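# Unload three sand cores from a mould onto plywood

## Task

Remove three sand cores from the mould: the long core with the rounded nose, plus the two upright bladed cores in the half of the mould on the robot's right side. Set all three down on the plywood boards next to the mould and release them. The remaining two cores must stay upright in the mould.

## Robot and tools

Robot: two six-joint arms, left_arm and right_arm, each ending in a parallel two-finger gripper. Every call that commands motion uses rows of 14 numbers: left_arm's six joint angles and then its opening, followed by right_arm's six joint angles and opening. Both arms always appear in a row, even when only one moves. Joint order per arm: waist, shoulder, elbow, wrist pitch, wrist yaw, wrist roll. Angles are absolute joint targets in radians (not offsets), in the same numbers the result prints under Joint positions. Stated ranges: waist -2.618 to 3.054, shoulder 0.000 to 3.142, elbow 0.000 to 3.142, wrist pitch -1.571 to 1.571, wrist yaw -1.571 to 1.571, wrist roll -2.094 to 2.094. True limits may differ by up to 0.059 rad; a target beyond that margin (and beyond the current angle) is rejected, and a clipped one may yield the note "joint sent to its limit". Opening is a commanded value from -1 (shut) to +1 (wide open, pads 0.094 m apart); writing 0 is a real command, so resend the current value to leave a gripper alone.

Frames: results give end_effector_position (metres) and end_effector_quat_wxyz in the scene frame: origin at table-top height midway between the nominal bases, +x out over the table, +z up, left_arm toward +y. Actual bases: left_arm at (-0.041, +0.329, +0.029), right_arm at (-0.052, -0.233, +0.005). The reported hand point lies between the finger pads about 1 cm behind the tips; fingers point along gripper +z and close along its y axis. Printed hand poses may be off by a few cm, worse when stretched out.

Tools:
- execute_actions(actions, cameras): actions is a list of actions; each action is up to 15 rows at 1/30 s per step, and a short action repeats its final row to fill 15 steps. Each step's target is kept within 0.339 rad of the measured angle for waist/shoulder/elbow and 2.2 rad for the wrist joints, and targets implying a hand jump over 200 mm are pulled back. An empty list returns full state plus all camera images; otherwise images appear only if cameras names them (["all"] for every camera).
- move(target, speed, blend, opening_speed, grip_force, blocking, cameras): target is one 14-number row or a list of up to 15 rows, all absolute joint angles. All joints interpolate together, so hands follow curves and nothing avoids obstacles or the other arm. speed is rad/s for the joint travelling farthest (0.01 to 12.57, default 0.5), single or per target. blend (rad) rounds intermediate corners; 0 means stop at each. opening_speed sets how fast openings change (0.2 or more per second). grip_force is newtons per finger pad, 10 to 50, one value or one per arm; it persists and lower values close slowly. blocking=false returns after about 0.5 s while the move continues; a new move replaces it. The result adds a "move:" line: done, off_target (resting more than 0.035 rad off), moving, held, or fault, plus limits=held if steps were withheld. Neither done nor off_target says anything about contact.
- wait(seconds 0 to 10): lets time pass holding the last command; returns early if a running move ends.
- stop(): brakes the current move (needs room when fast).
- zoom_image(camera, region [x0,y0,x1,y1] pixels, at most 504 each side) on the latest image of cam_head_left, cam_head_right, cam_high, cam_low, cam_left_wrist or cam_right_wrist (all 896x504).
- read_manual(section "licences"): licence text only.
- finished_scene(scene): ends the scene irreversibly; make no further call in that reply.

Result lines: Joint positions and Joint velocities list each arm's six joints then the pad gap (m). Joint targets shows what joints are currently driven toward; resending it holds a resting joint. Tool commands shows each gripper's current command. grip_measured uses the opening scale and reads slightly wide when empty; on a hard part it reads a little under its width. Joint torques follow the same order, include gravity and friction, and wrap at ±28 N m for the first three joints. "joint command not followed" means the clearance check altered targets. Action calls also list joint angles at some steps.

Gripping: the fingers go to where grip_measured equals the command; squeeze climbs about 1 N per 0.001 below first contact and jumps to the force limit near 20 N. Close gently on breakable parts like sand cores (use opening_speed and a modest grip_force). Release by commanding clearly above grip_measured.

Avoid: dropping cores or releasing them while moving, fast impacts, strong presses, arms touching or one gripper closing on the other (can end the scene), wrist-camera cables rubbing anything, knocking over the two cores that must stay, and anything leaving the table. Long outstretched holds heat motors: MOTOR HOT appears at 75 °C, an over-temperature fault folds the arm at 90 °C. Friction and load can leave joints short of targets; small corrections may not register. A loose object may occasionally get nudged by an outside push.

Each tool is called after "Emit:" as name(argument=value, ...), one argument or row to a line, values as JSON.

## Session

Emit:
execute_actions(
  actions=[],
)

Scene clock: 0.00 s.
left_arm: end_effector_position=(+0.2179, +0.1547, +0.1666) grip_measured=+1.000 end_effector_quat_wxyz=(+0.328, +0.070, +0.922, -0.192) | right_arm: end_effector_position=(+0.2789, -0.2049, +0.2130) grip_measured=+1.000 end_effector_quat_wxyz=(+0.443, -0.055, +0.895, +0.004)
Joint positions: left_arm=[-0.559 1.041 0.693 -0.442 0.016 -0.437 0.094] | right_arm=[0.148 1.026 0.862 -0.489 0.023 -0.036 0.094]
Joint velocities: within noise
Joint torques (N m): no reading
Motor temperatures (°C): left_arm=[24 37 36 35 24 24 26] | right_arm=[25 33 36 33 22 26 23]
Heat: left arm: 37 °C; right arm: 36 °C.
Joint targets: left_arm=[-0.559 1.039 0.700 -0.444 0.016 -0.437] | right_arm=[0.148 1.023 0.872 -0.490 0.022 -0.036]
Tool commands: left_gripper/opening=+1.0 right_gripper/opening=+1.0

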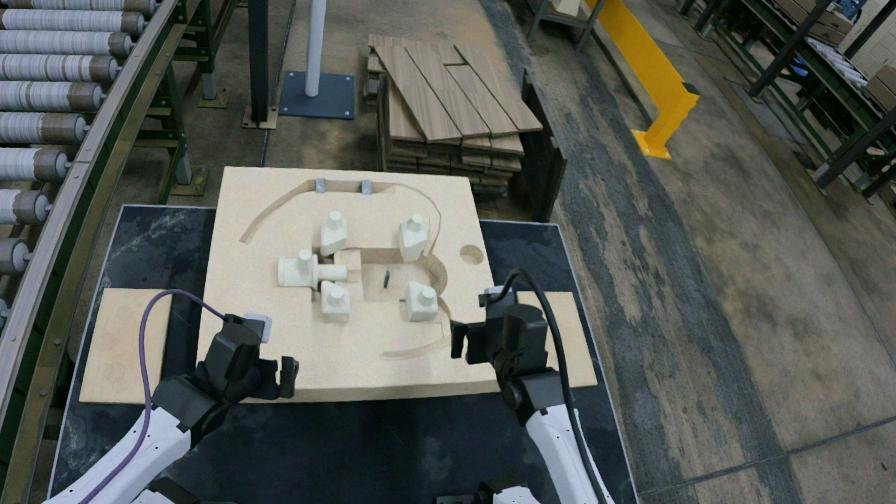

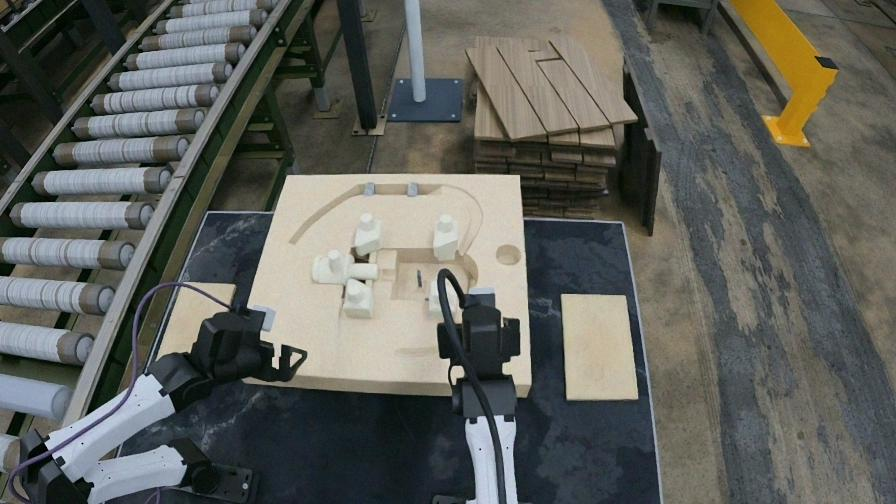

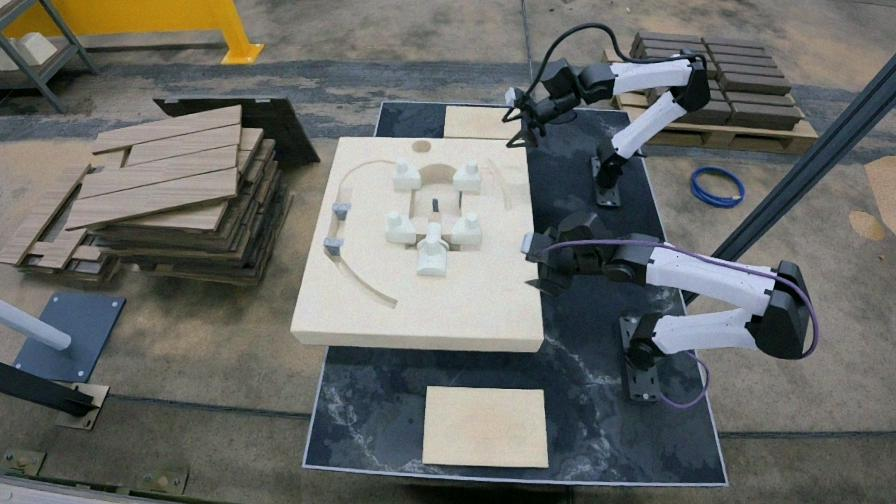

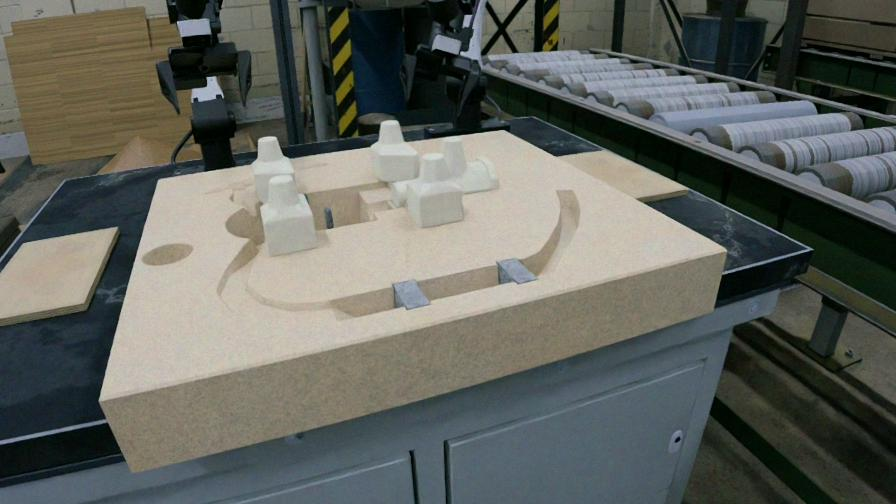

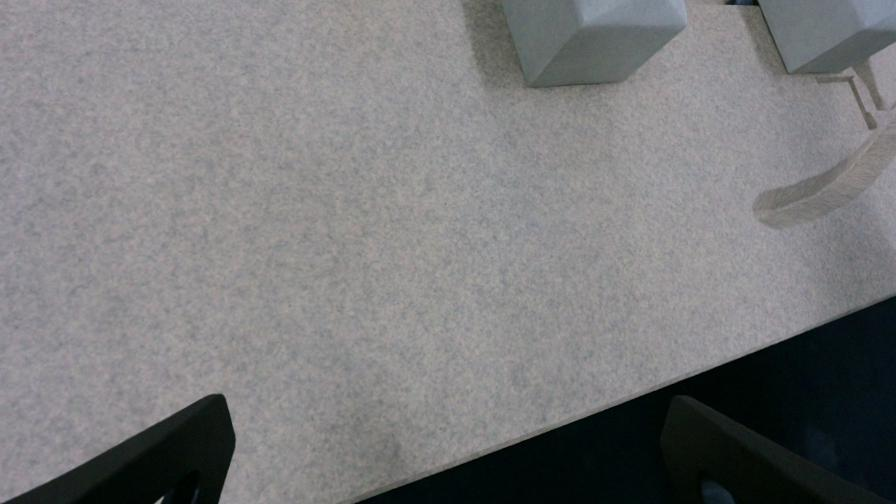

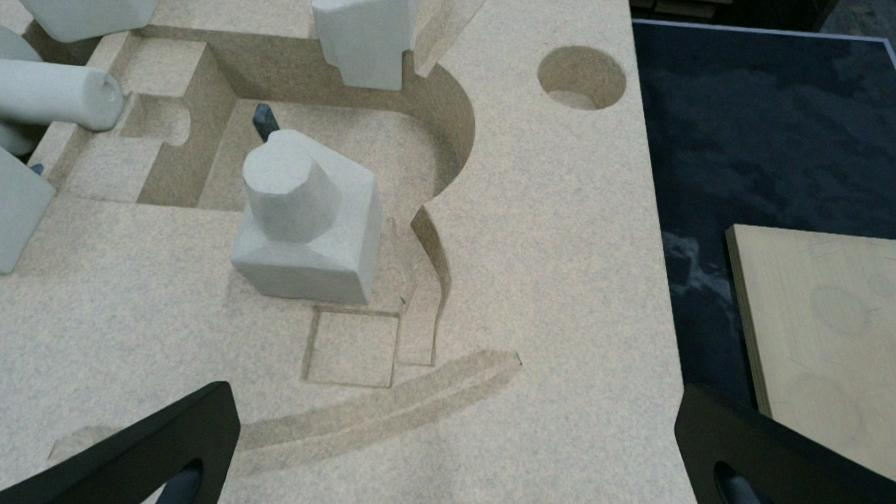

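Emit:
move(
  target=[-0.25,1.5,1.6,-1.2,0,0,1,0.25,1.5,1.6,-1.2,0,0,1],
  speed=0.6,
  cameras=["all"],
)

Scene clock: 30.87 s.
left_arm: end_effector_position=(+0.2936, +0.2311, +0.2631) grip_measured=+1.000 end_effector_quat_wxyz=(+0.226, +0.129, +0.965, -0.040) | right_arm: end_effector_position=(+0.2914, -0.1676, +0.2410) grip_measured=+1.000 end_effector_quat_wxyz=(+0.231, -0.100, +0.968, +0.015)
Joint positions: left_arm=[-0.253 1.489 1.57 -1.188 0.014 -0.014 0.094] | right_arm=[0.245 1.489 1.574 -1.188 0.012 -0.013 0.094]
Joint torques (N m): left_arm=[0.18 -4.42 10.33 1.17 -0.06 0.15] | right_arm=[0.7 -5.24 8.14 1.04 -0.16 0.07]
Motor temperatures (°C): left_arm=[24 37 43 37 24 24 25] | right_arm=[25 33 41 38 22 26 22]
Heat: left arm: 43 °C; right arm: 41 °C.
Joint targets: left_arm=[-0.250 1.500 1.600 -1.200 0.000 0.000] | right_arm=[0.250 1.500 1.600 -1.200 0.000 0.000]
move: done

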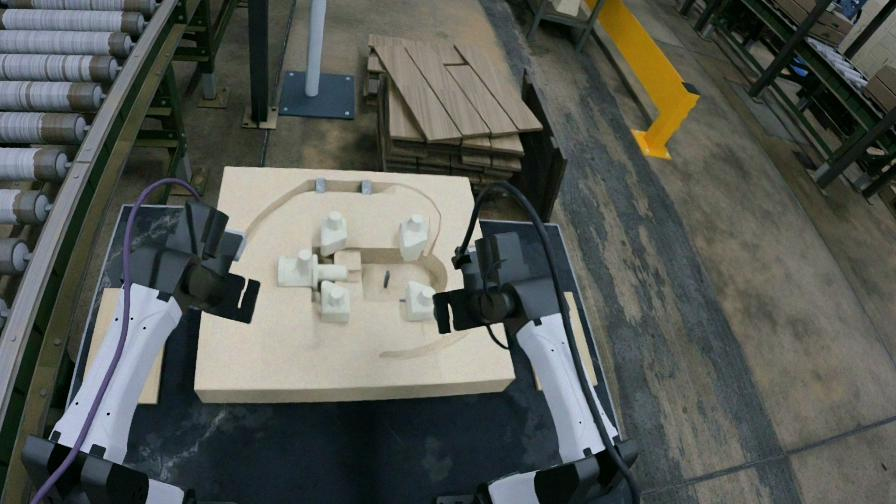

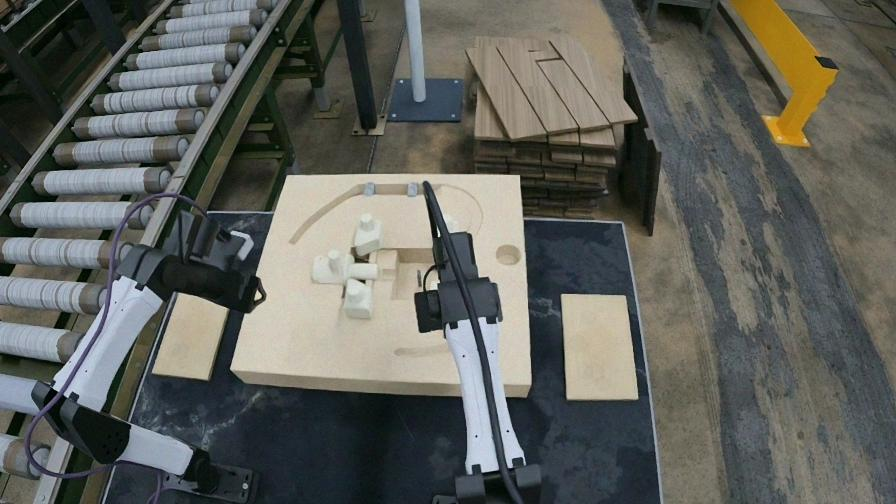

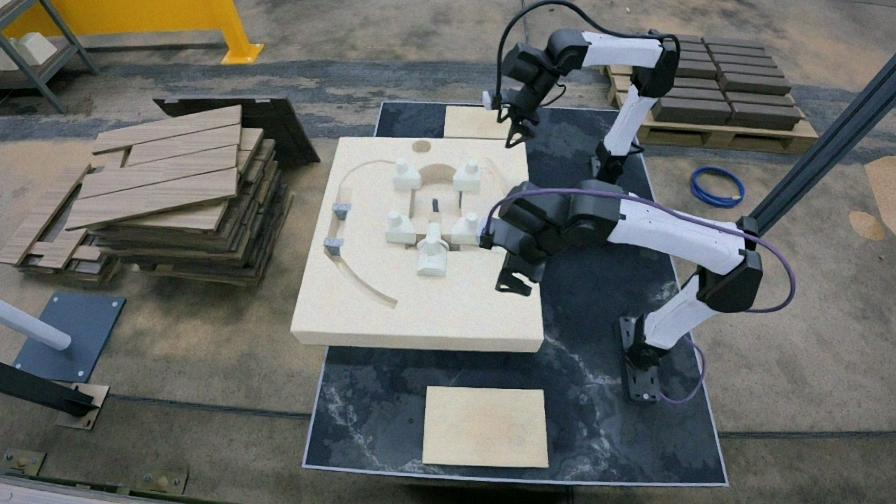

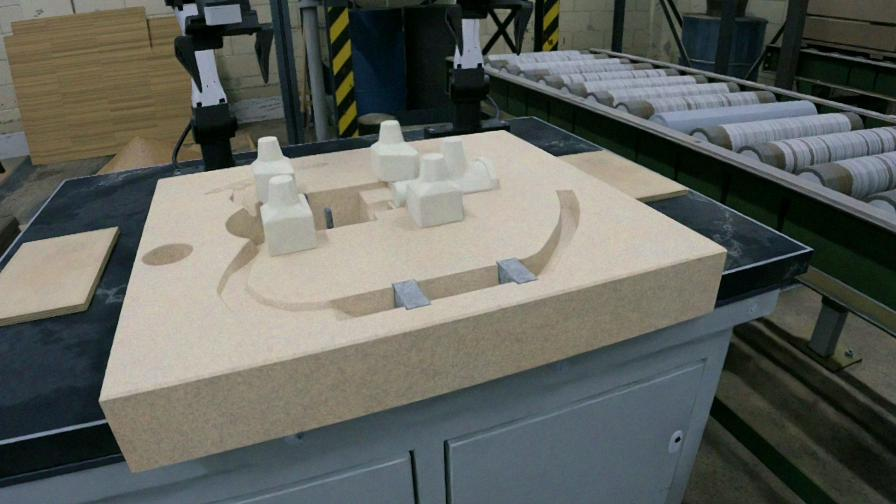

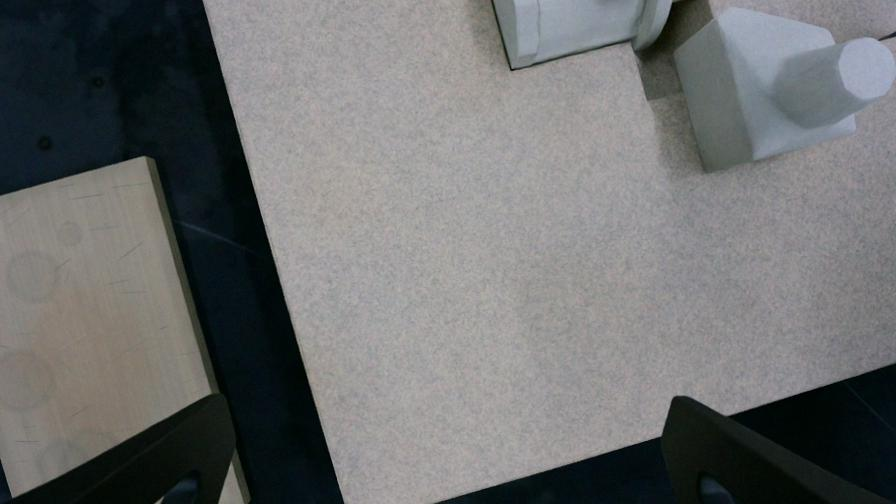

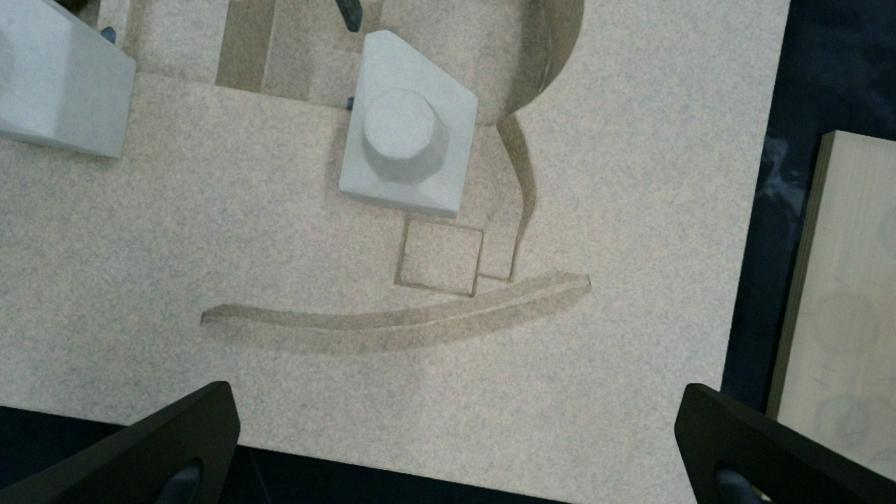

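Emit:
move(
  target=[-0.25,1.3,1.2,-1.2,0,0,1,0.313,1.933,2.06,-1.337,0.08,0.23,1],
  speed=0.5,
  cameras=["cam_right_wrist","cam_head_left","cam_low"],
)

Scene clock: 86.93 s.
left_arm: end_effector_position=(+0.2178, +0.2526, +0.1943) grip_measured=+1.000 end_effector_quat_wxyz=(+0.133, +0.131, +0.982, -0.026) | right_arm: end_effector_position=(+0.3715, -0.1335, +0.2220) grip_measured=+1.000 end_effector_quat_wxyz=(+0.182, -0.015, +0.983, +0.009)
Joint positions: left_arm=[-0.253 1.315 1.217 -1.199 0.014 -0.013 0.094] | right_arm=[0.309 1.922 2.035 -1.325 0.068 0.216 0.094]
Joint torques (N m): left_arm=[0.23 -5.24 5.98 0.85 -0.05 0.14] | right_arm=[0.77 -9.62 7.8 0.86 0.22 0.07]
Heat: left arm: 44 °C; right arm: 45 °C.
Joint targets: left_arm=[-0.250 1.300 1.200 -1.200 0.000 0.000] | right_arm=[0.313 1.933 2.060 -1.337 0.080 0.230]
move: done
Images, in order (width x height): cam_head_left 896x504, cam_low 896x504, cam_right_wrist 896x504.

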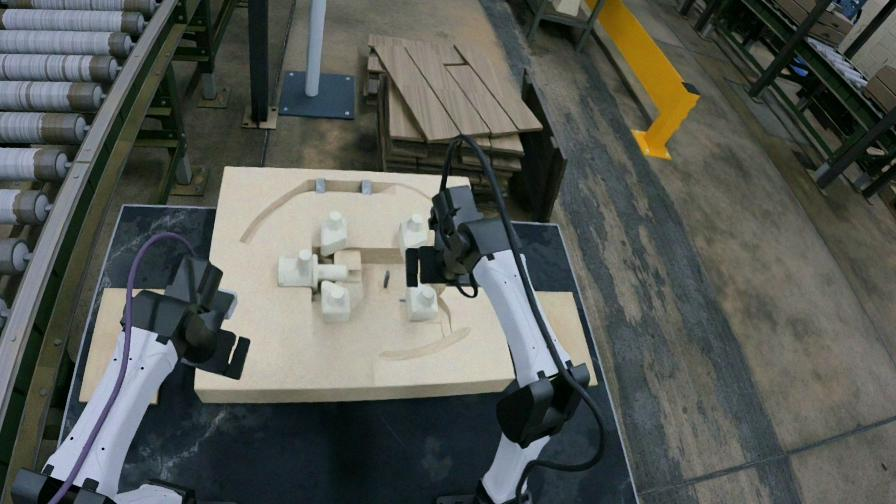

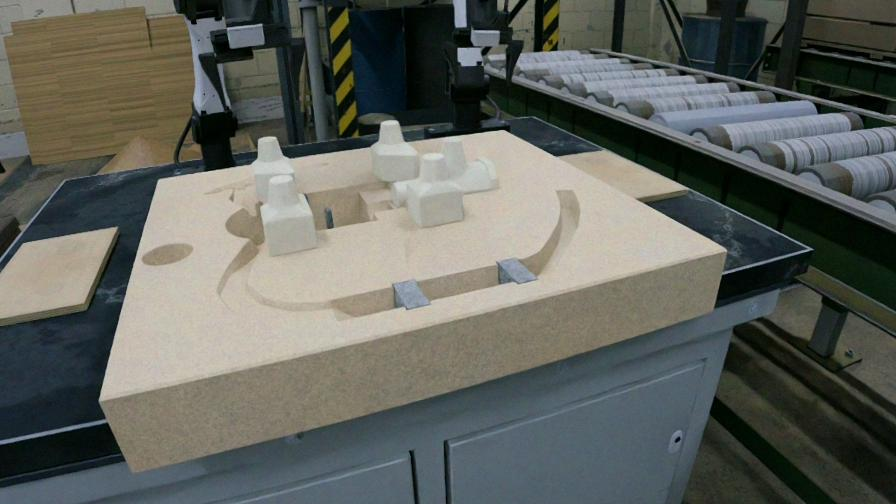

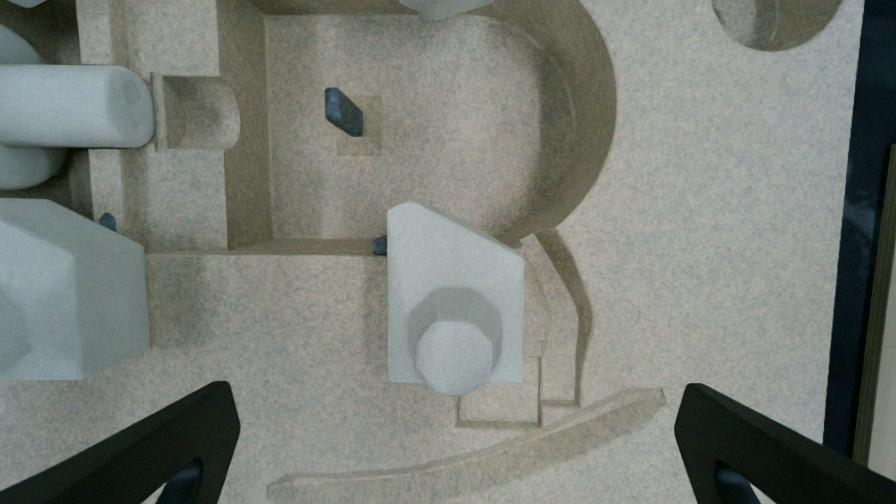

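Emit:
move(
  target=[-0.25,1.3,1.2,-1.2,0,0,1,0.313,1.878,1.618,-0.962,0.08,0.23,1],
  speed=0.4,
  cameras=["cam_right_wrist","cam_head_left","cam_low"],
)

Emit:
zoom_image(
  camera="cam_low",
  region=[150, 80, 450, 300],
)

Scene clock: 99.73 s.
left_arm: end_effector_position=(+0.2178, +0.2526, +0.1943) grip_measured=+1.000 end_effector_quat_wxyz=(+0.133, +0.131, +0.982, -0.026) | right_arm: end_effector_position=(+0.3706, -0.1338, +0.1181) grip_measured=+1.000 end_effector_quat_wxyz=(+0.153, -0.016, +0.988, +0.002)
Joint positions: left_arm=[-0.253 1.315 1.217 -1.199 0.014 -0.013 0.094] | right_arm=[0.309 1.914 1.624 -0.982 0.069 0.217 0.094]
Joint torques (N m): left_arm=[0.16 -5.16 6.04 0.87 -0.05 0.15] | right_arm=[0.73 -14.32 5.72 1.05 0.13 0.08]
Heat: left arm: 43 °C; right arm: 44 °C.
Joint targets: left_arm=[-0.250 1.300 1.200 -1.200 0.000 0.000] | right_arm=[0.313 1.878 1.618 -0.962 0.080 0.230]
move: off_target (right_arm); right_arm: the shoulder is farthest, 0.036 rad from its target
Images, in order (width x height): cam_head_left 896x504, cam_low 896x504, cam_right_wrist 896x504.

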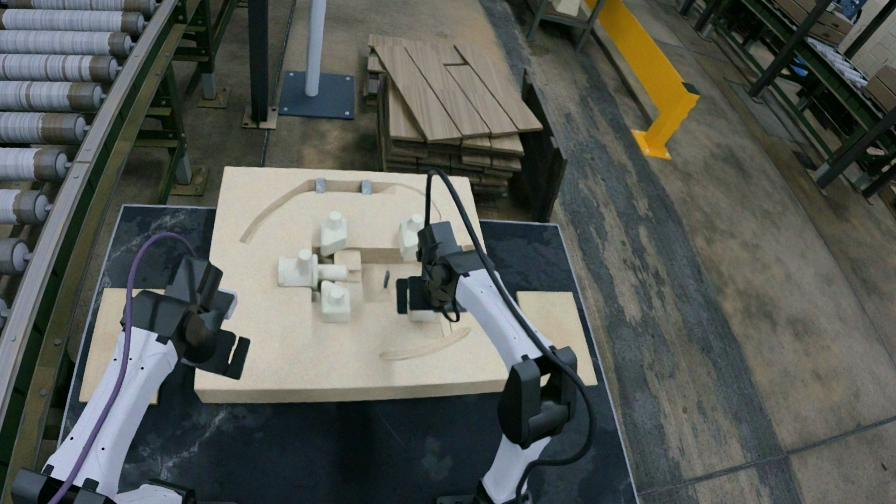

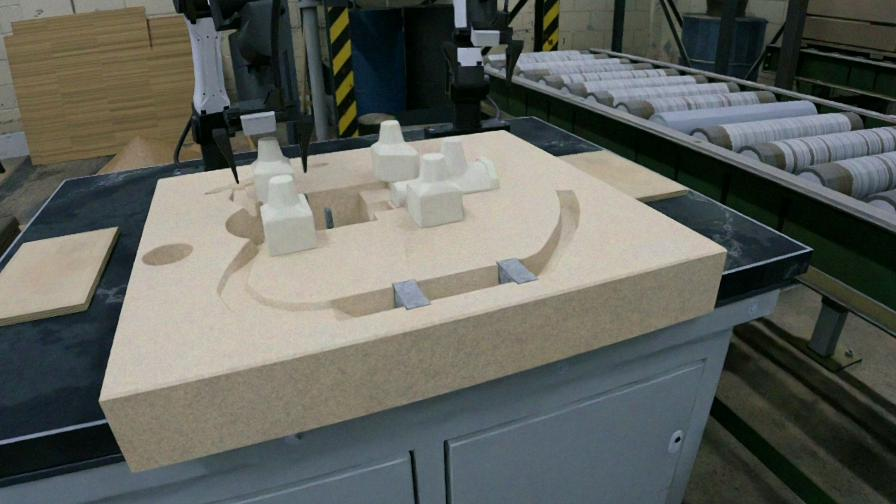

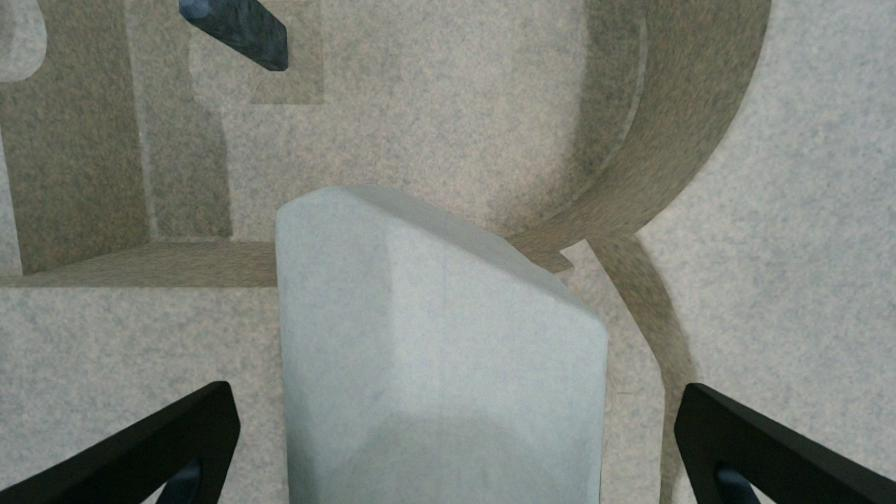

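Scaled by 1.680 from the camera's 896x504 image, which has a finer 1280x720 frame.

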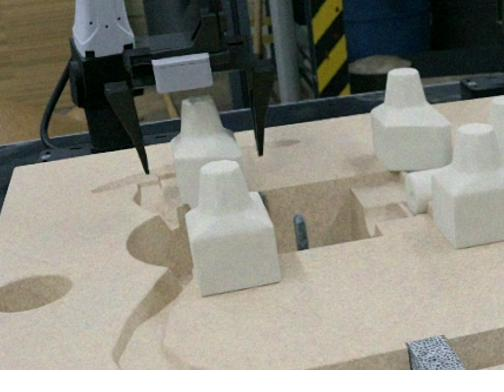

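Emit:
move(
  target=[-0.25,1.3,1.2,-1.2,0,0,1,0.313,1.848,1.618,-0.962,0.08,0.23,1],
  speed=0.4,
  cameras=["cam_right_wrist","cam_low"],
)

Emit:
zoom_image(
  camera="cam_low",
  region=[150, 80, 450, 300],
)

Scene clock: 106.97 s.
left_arm: end_effector_position=(+0.2178, +0.2526, +0.1943) grip_measured=+1.000 end_effector_quat_wxyz=(+0.133, +0.131, +0.982, -0.026) | right_arm: end_effector_position=(+0.3707, -0.1338, +0.1321) grip_measured=+1.000 end_effector_quat_wxyz=(+0.169, -0.015, +0.985, +0.006)
Joint positions: left_arm=[-0.253 1.315 1.217 -1.199 0.014 -0.013 0.094] | right_arm=[0.309 1.88 1.624 -0.981 0.069 0.217 0.094]
Joint torques (N m): left_arm=[0.14 -5.27 6.11 0.89 -0.06 0.13] | right_arm=[0.65 -13.82 5.93 1.15 0.13 0.08]
Motor temperatures (°C): left_arm=[24 38 42 34 23 23 25] | right_arm=[25 38 44 34 21 25 22]
Heat: left arm: 42 °C; right arm: 44 °C.
Joint targets: left_arm=[-0.250 1.300 1.200 -1.200 0.000 0.000] | right_arm=[0.313 1.848 1.618 -0.962 0.080 0.230]
move: done
Images, in order (width x height): cam_low 896x504, cam_right_wrist 896x504.

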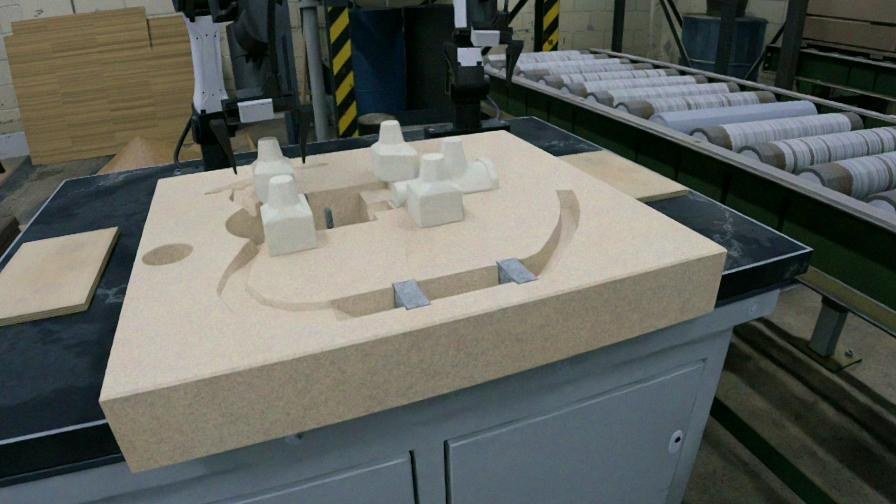

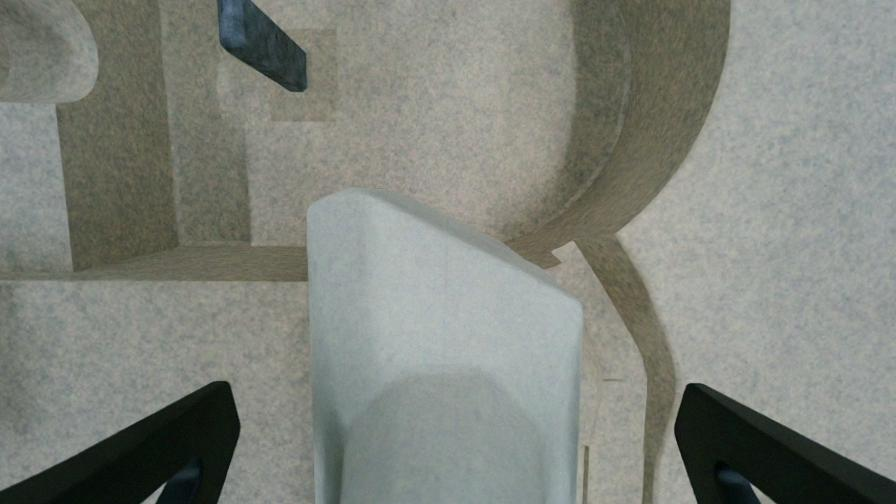

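Scaled by 1.680 from the camera's 896x504 image, which has a finer 1280x720 frame.

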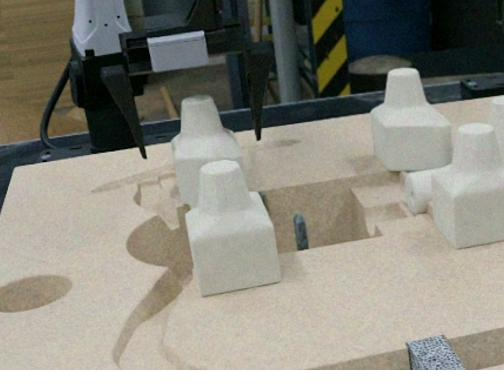

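Emit:
move(
  target=[-0.25,1.3,1.2,-1.2,0,0,1,0.313,1.848,1.618,-0.962,0.08,0.23,-0.2],
  grip_force=25,
  opening_speed=0.6,
  cameras=["cam_right_wrist","cam_low"],
)

Scene clock: 116.90 s.
left_arm: end_effector_position=(+0.2178, +0.2526, +0.1943) grip_measured=+1.000 end_effector_quat_wxyz=(+0.133, +0.131, +0.982, -0.026) | right_arm: end_effector_position=(+0.3708, -0.1329, +0.1322) grip_measured=+0.163 end_effector_quat_wxyz=(+0.170, -0.016, +0.985, +0.007)
Joint positions: left_arm=[-0.253 1.315 1.217 -1.199 0.014 -0.013 0.094] | right_arm=[0.311 1.88 1.624 -0.98 0.069 0.217 0.055]
Joint torques (N m): left_arm=[0.2 -5.24 6.02 0.85 -0.04 0.15] | right_arm=[0.49 -13.7 5.94 1.09 0.17 0.08]
Heat: left arm: 42 °C; right arm: 43 °C.
Joint targets: left_arm=[-0.250 1.300 1.200 -1.200 0.000 0.000] | right_arm=[0.313 1.848 1.618 -0.962 0.080 0.230]
grip_force (N): 25, 25
move: done
Images, in order (width x height): cam_low 896x504, cam_right_wrist 896x504.

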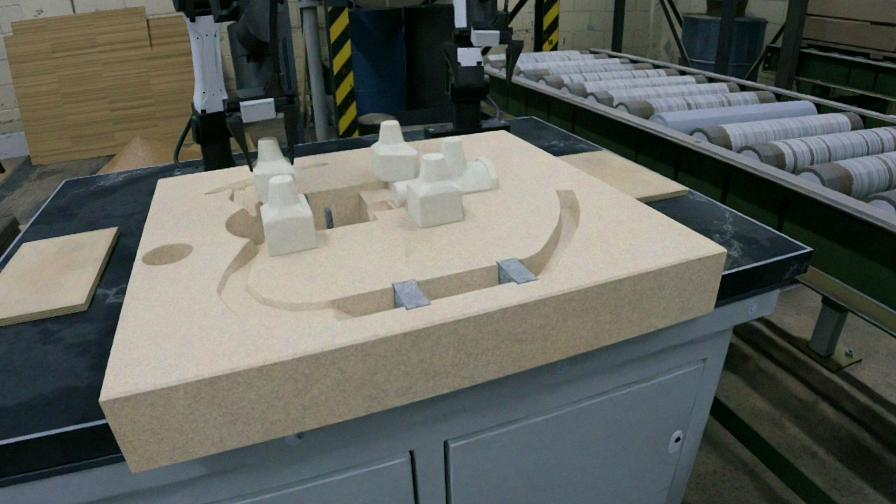

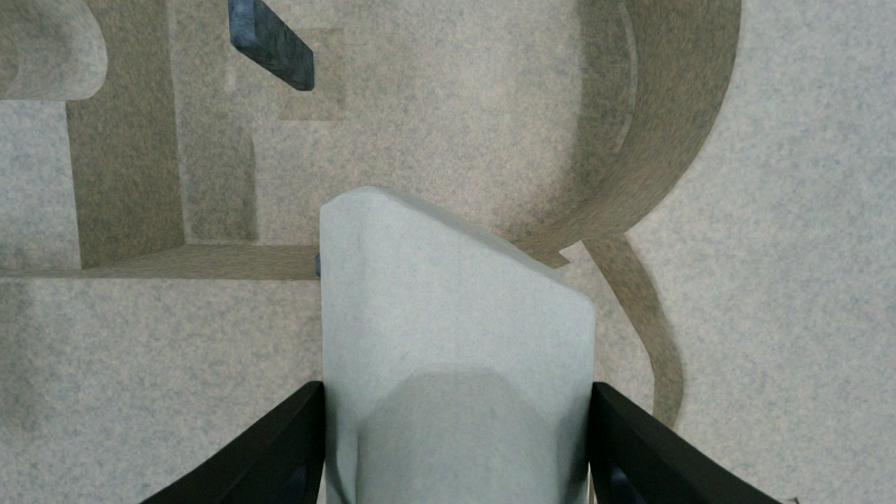

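Emit:
move(
  target=[
    [-0.25,1.3,1.2,-1.2,0,0,1,0.313,1.86,1.80,-1.135,0.08,0.23,-0.2],
    [-0.25,1.3,1.2,-1.2,0,0,1,0.313,1.935,2.07,-1.345,0.08,0.23,-0.2],
  ],
  speed=0.25,
  blend=[0.05,0],
  cameras=["all"],
)

Emit:
zoom_image(
  camera="cam_low",
  region=[150, 80, 450, 300],
)

Scene clock: 124.13 s.
left_arm: end_effector_position=(+0.2178, +0.2526, +0.1943) grip_measured=+1.000 end_effector_quat_wxyz=(+0.133, +0.131, +0.982, -0.026) | right_arm: end_effector_position=(+0.3638, -0.1348, +0.2150) grip_measured=+0.161 end_effector_quat_wxyz=(+0.160, -0.016, +0.987, +0.004)
Joint positions: left_arm=[-0.253 1.315 1.217 -1.199 0.014 -0.013 0.094] | right_arm=[0.311 1.929 2.032 -1.359 0.069 0.218 0.055]
Joint torques (N m): left_arm=[0.18 -5.3 6.04 0.87 -0.07 0.13] | right_arm=[0.57 -10.04 8.75 0.98 0.15 0.05]
Heat: left arm: 41 °C; right arm: 43 °C.
Joint targets: left_arm=[-0.250 1.300 1.200 -1.200 0.000 0.000] | right_arm=[0.313 1.935 2.070 -1.345 0.080 0.230]
grip_force (N): 25, 25
move: off_target (right_arm); right_arm: the elbow is farthest, 0.038 rad from its target

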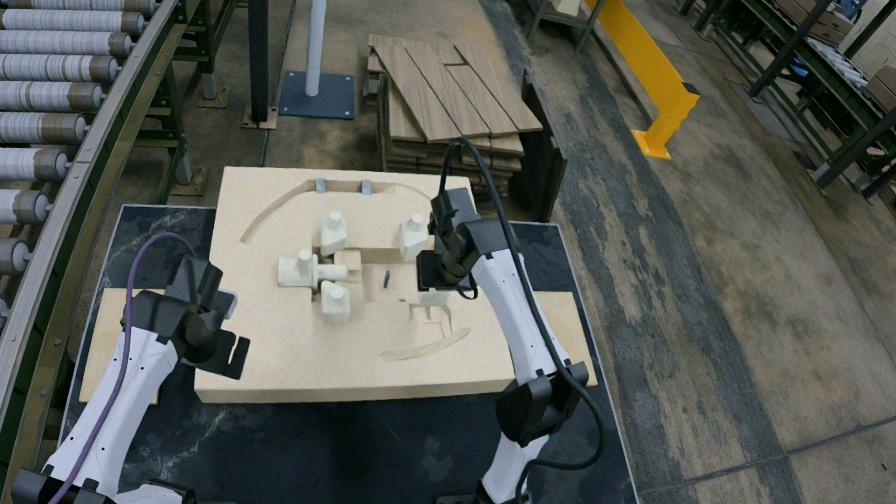

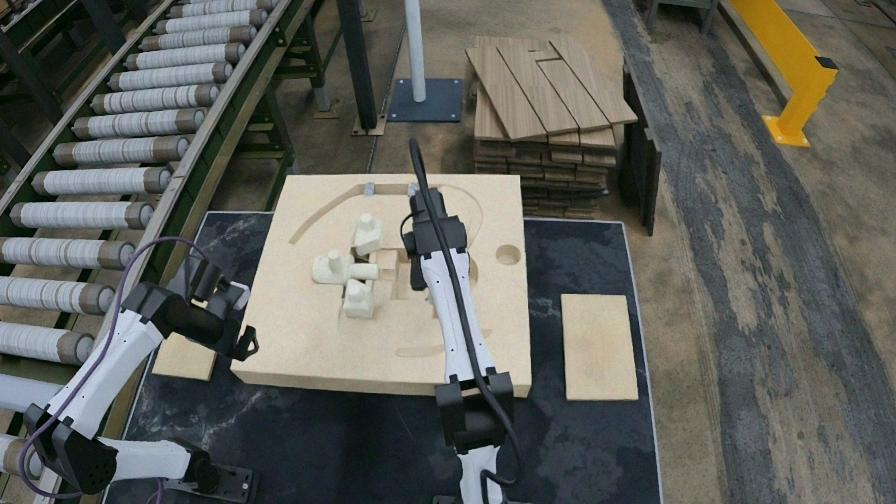

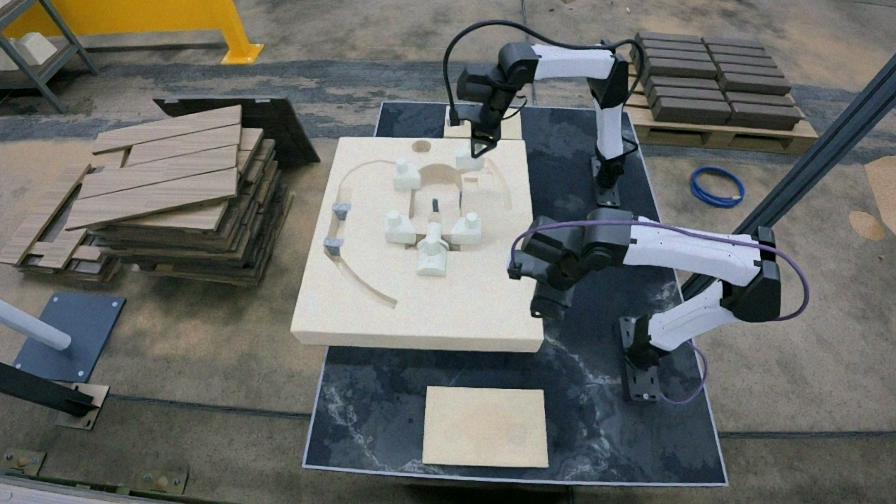

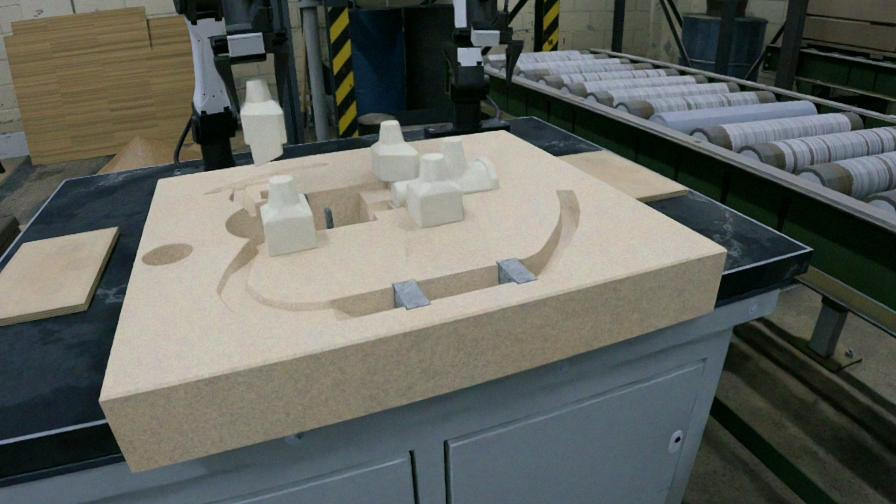

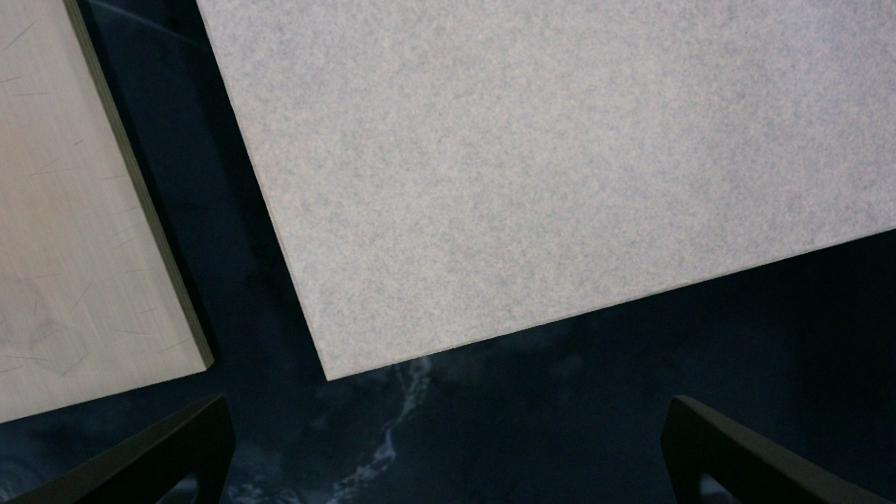

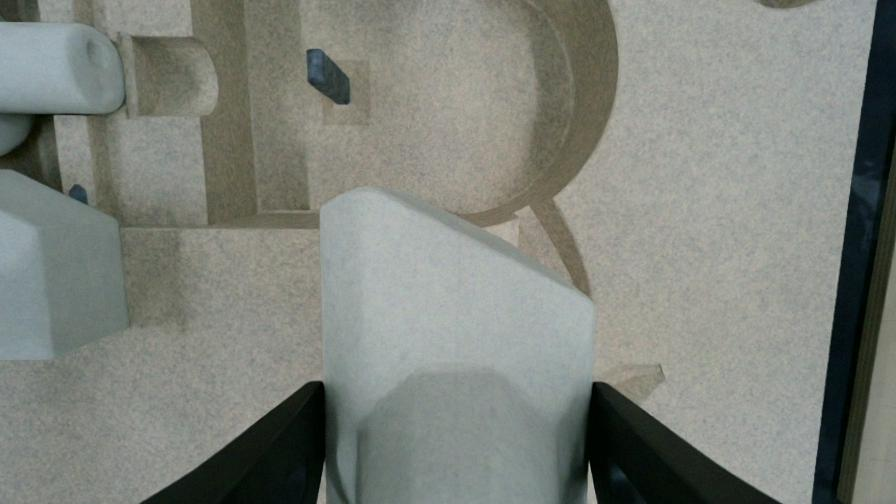

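Scaled by 1.680 from the camera's 896x504 image, which has a finer 1280x720 frame.

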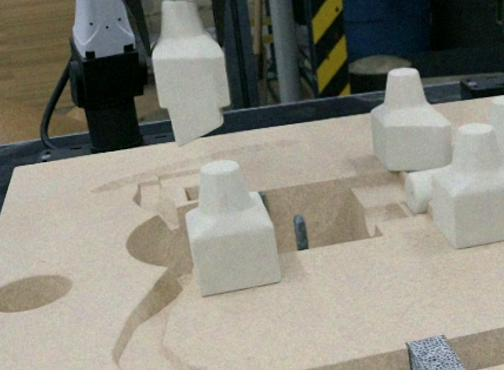

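Emit:
zoom_image(
  camera="cam_high",
  region=[380, 90, 560, 220],
)

Emit:
zoom_image(
  camera="cam_low",
  region=[200, 50, 320, 180],
)

Emit:
zoom_image(
  camera="cam_head_right",
  region=[380, 180, 660, 420],
)

Emit:
zoom_image(
  camera="cam_head_left",
  region=[260, 180, 480, 380],
)

Scaled by 2.800 from the camera's 896x504 image, which has a finer 1280x720 frame.

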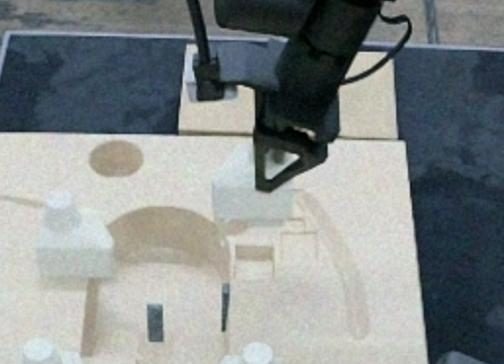

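Scaled by 3.877 from the camera's 896x504 image, which has a finer 1280x720 frame.

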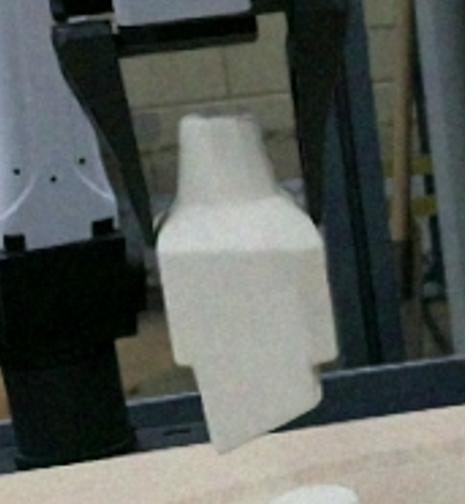

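Scaled by 1.800 from the camera's 896x504 image, which has a finer 1280x720 frame.

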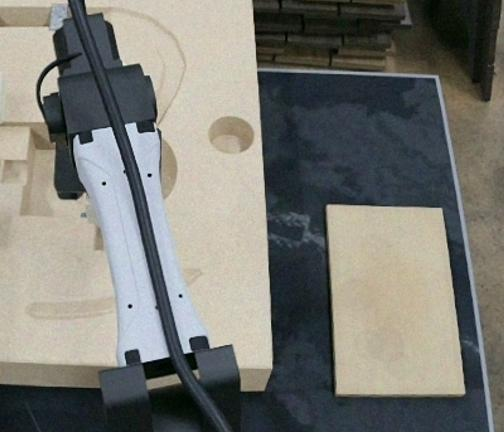

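Scaled by 2.291 from the camera's 896x504 image, which has a finer 1280x720 frame.

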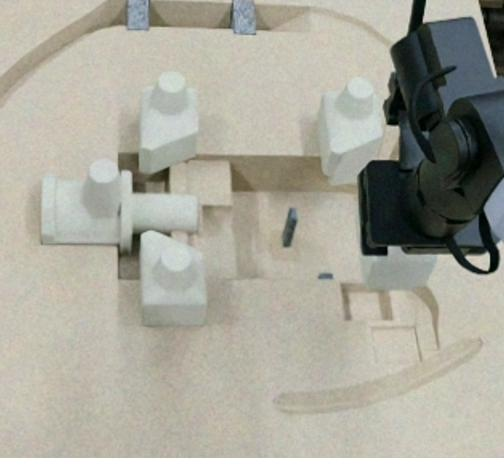

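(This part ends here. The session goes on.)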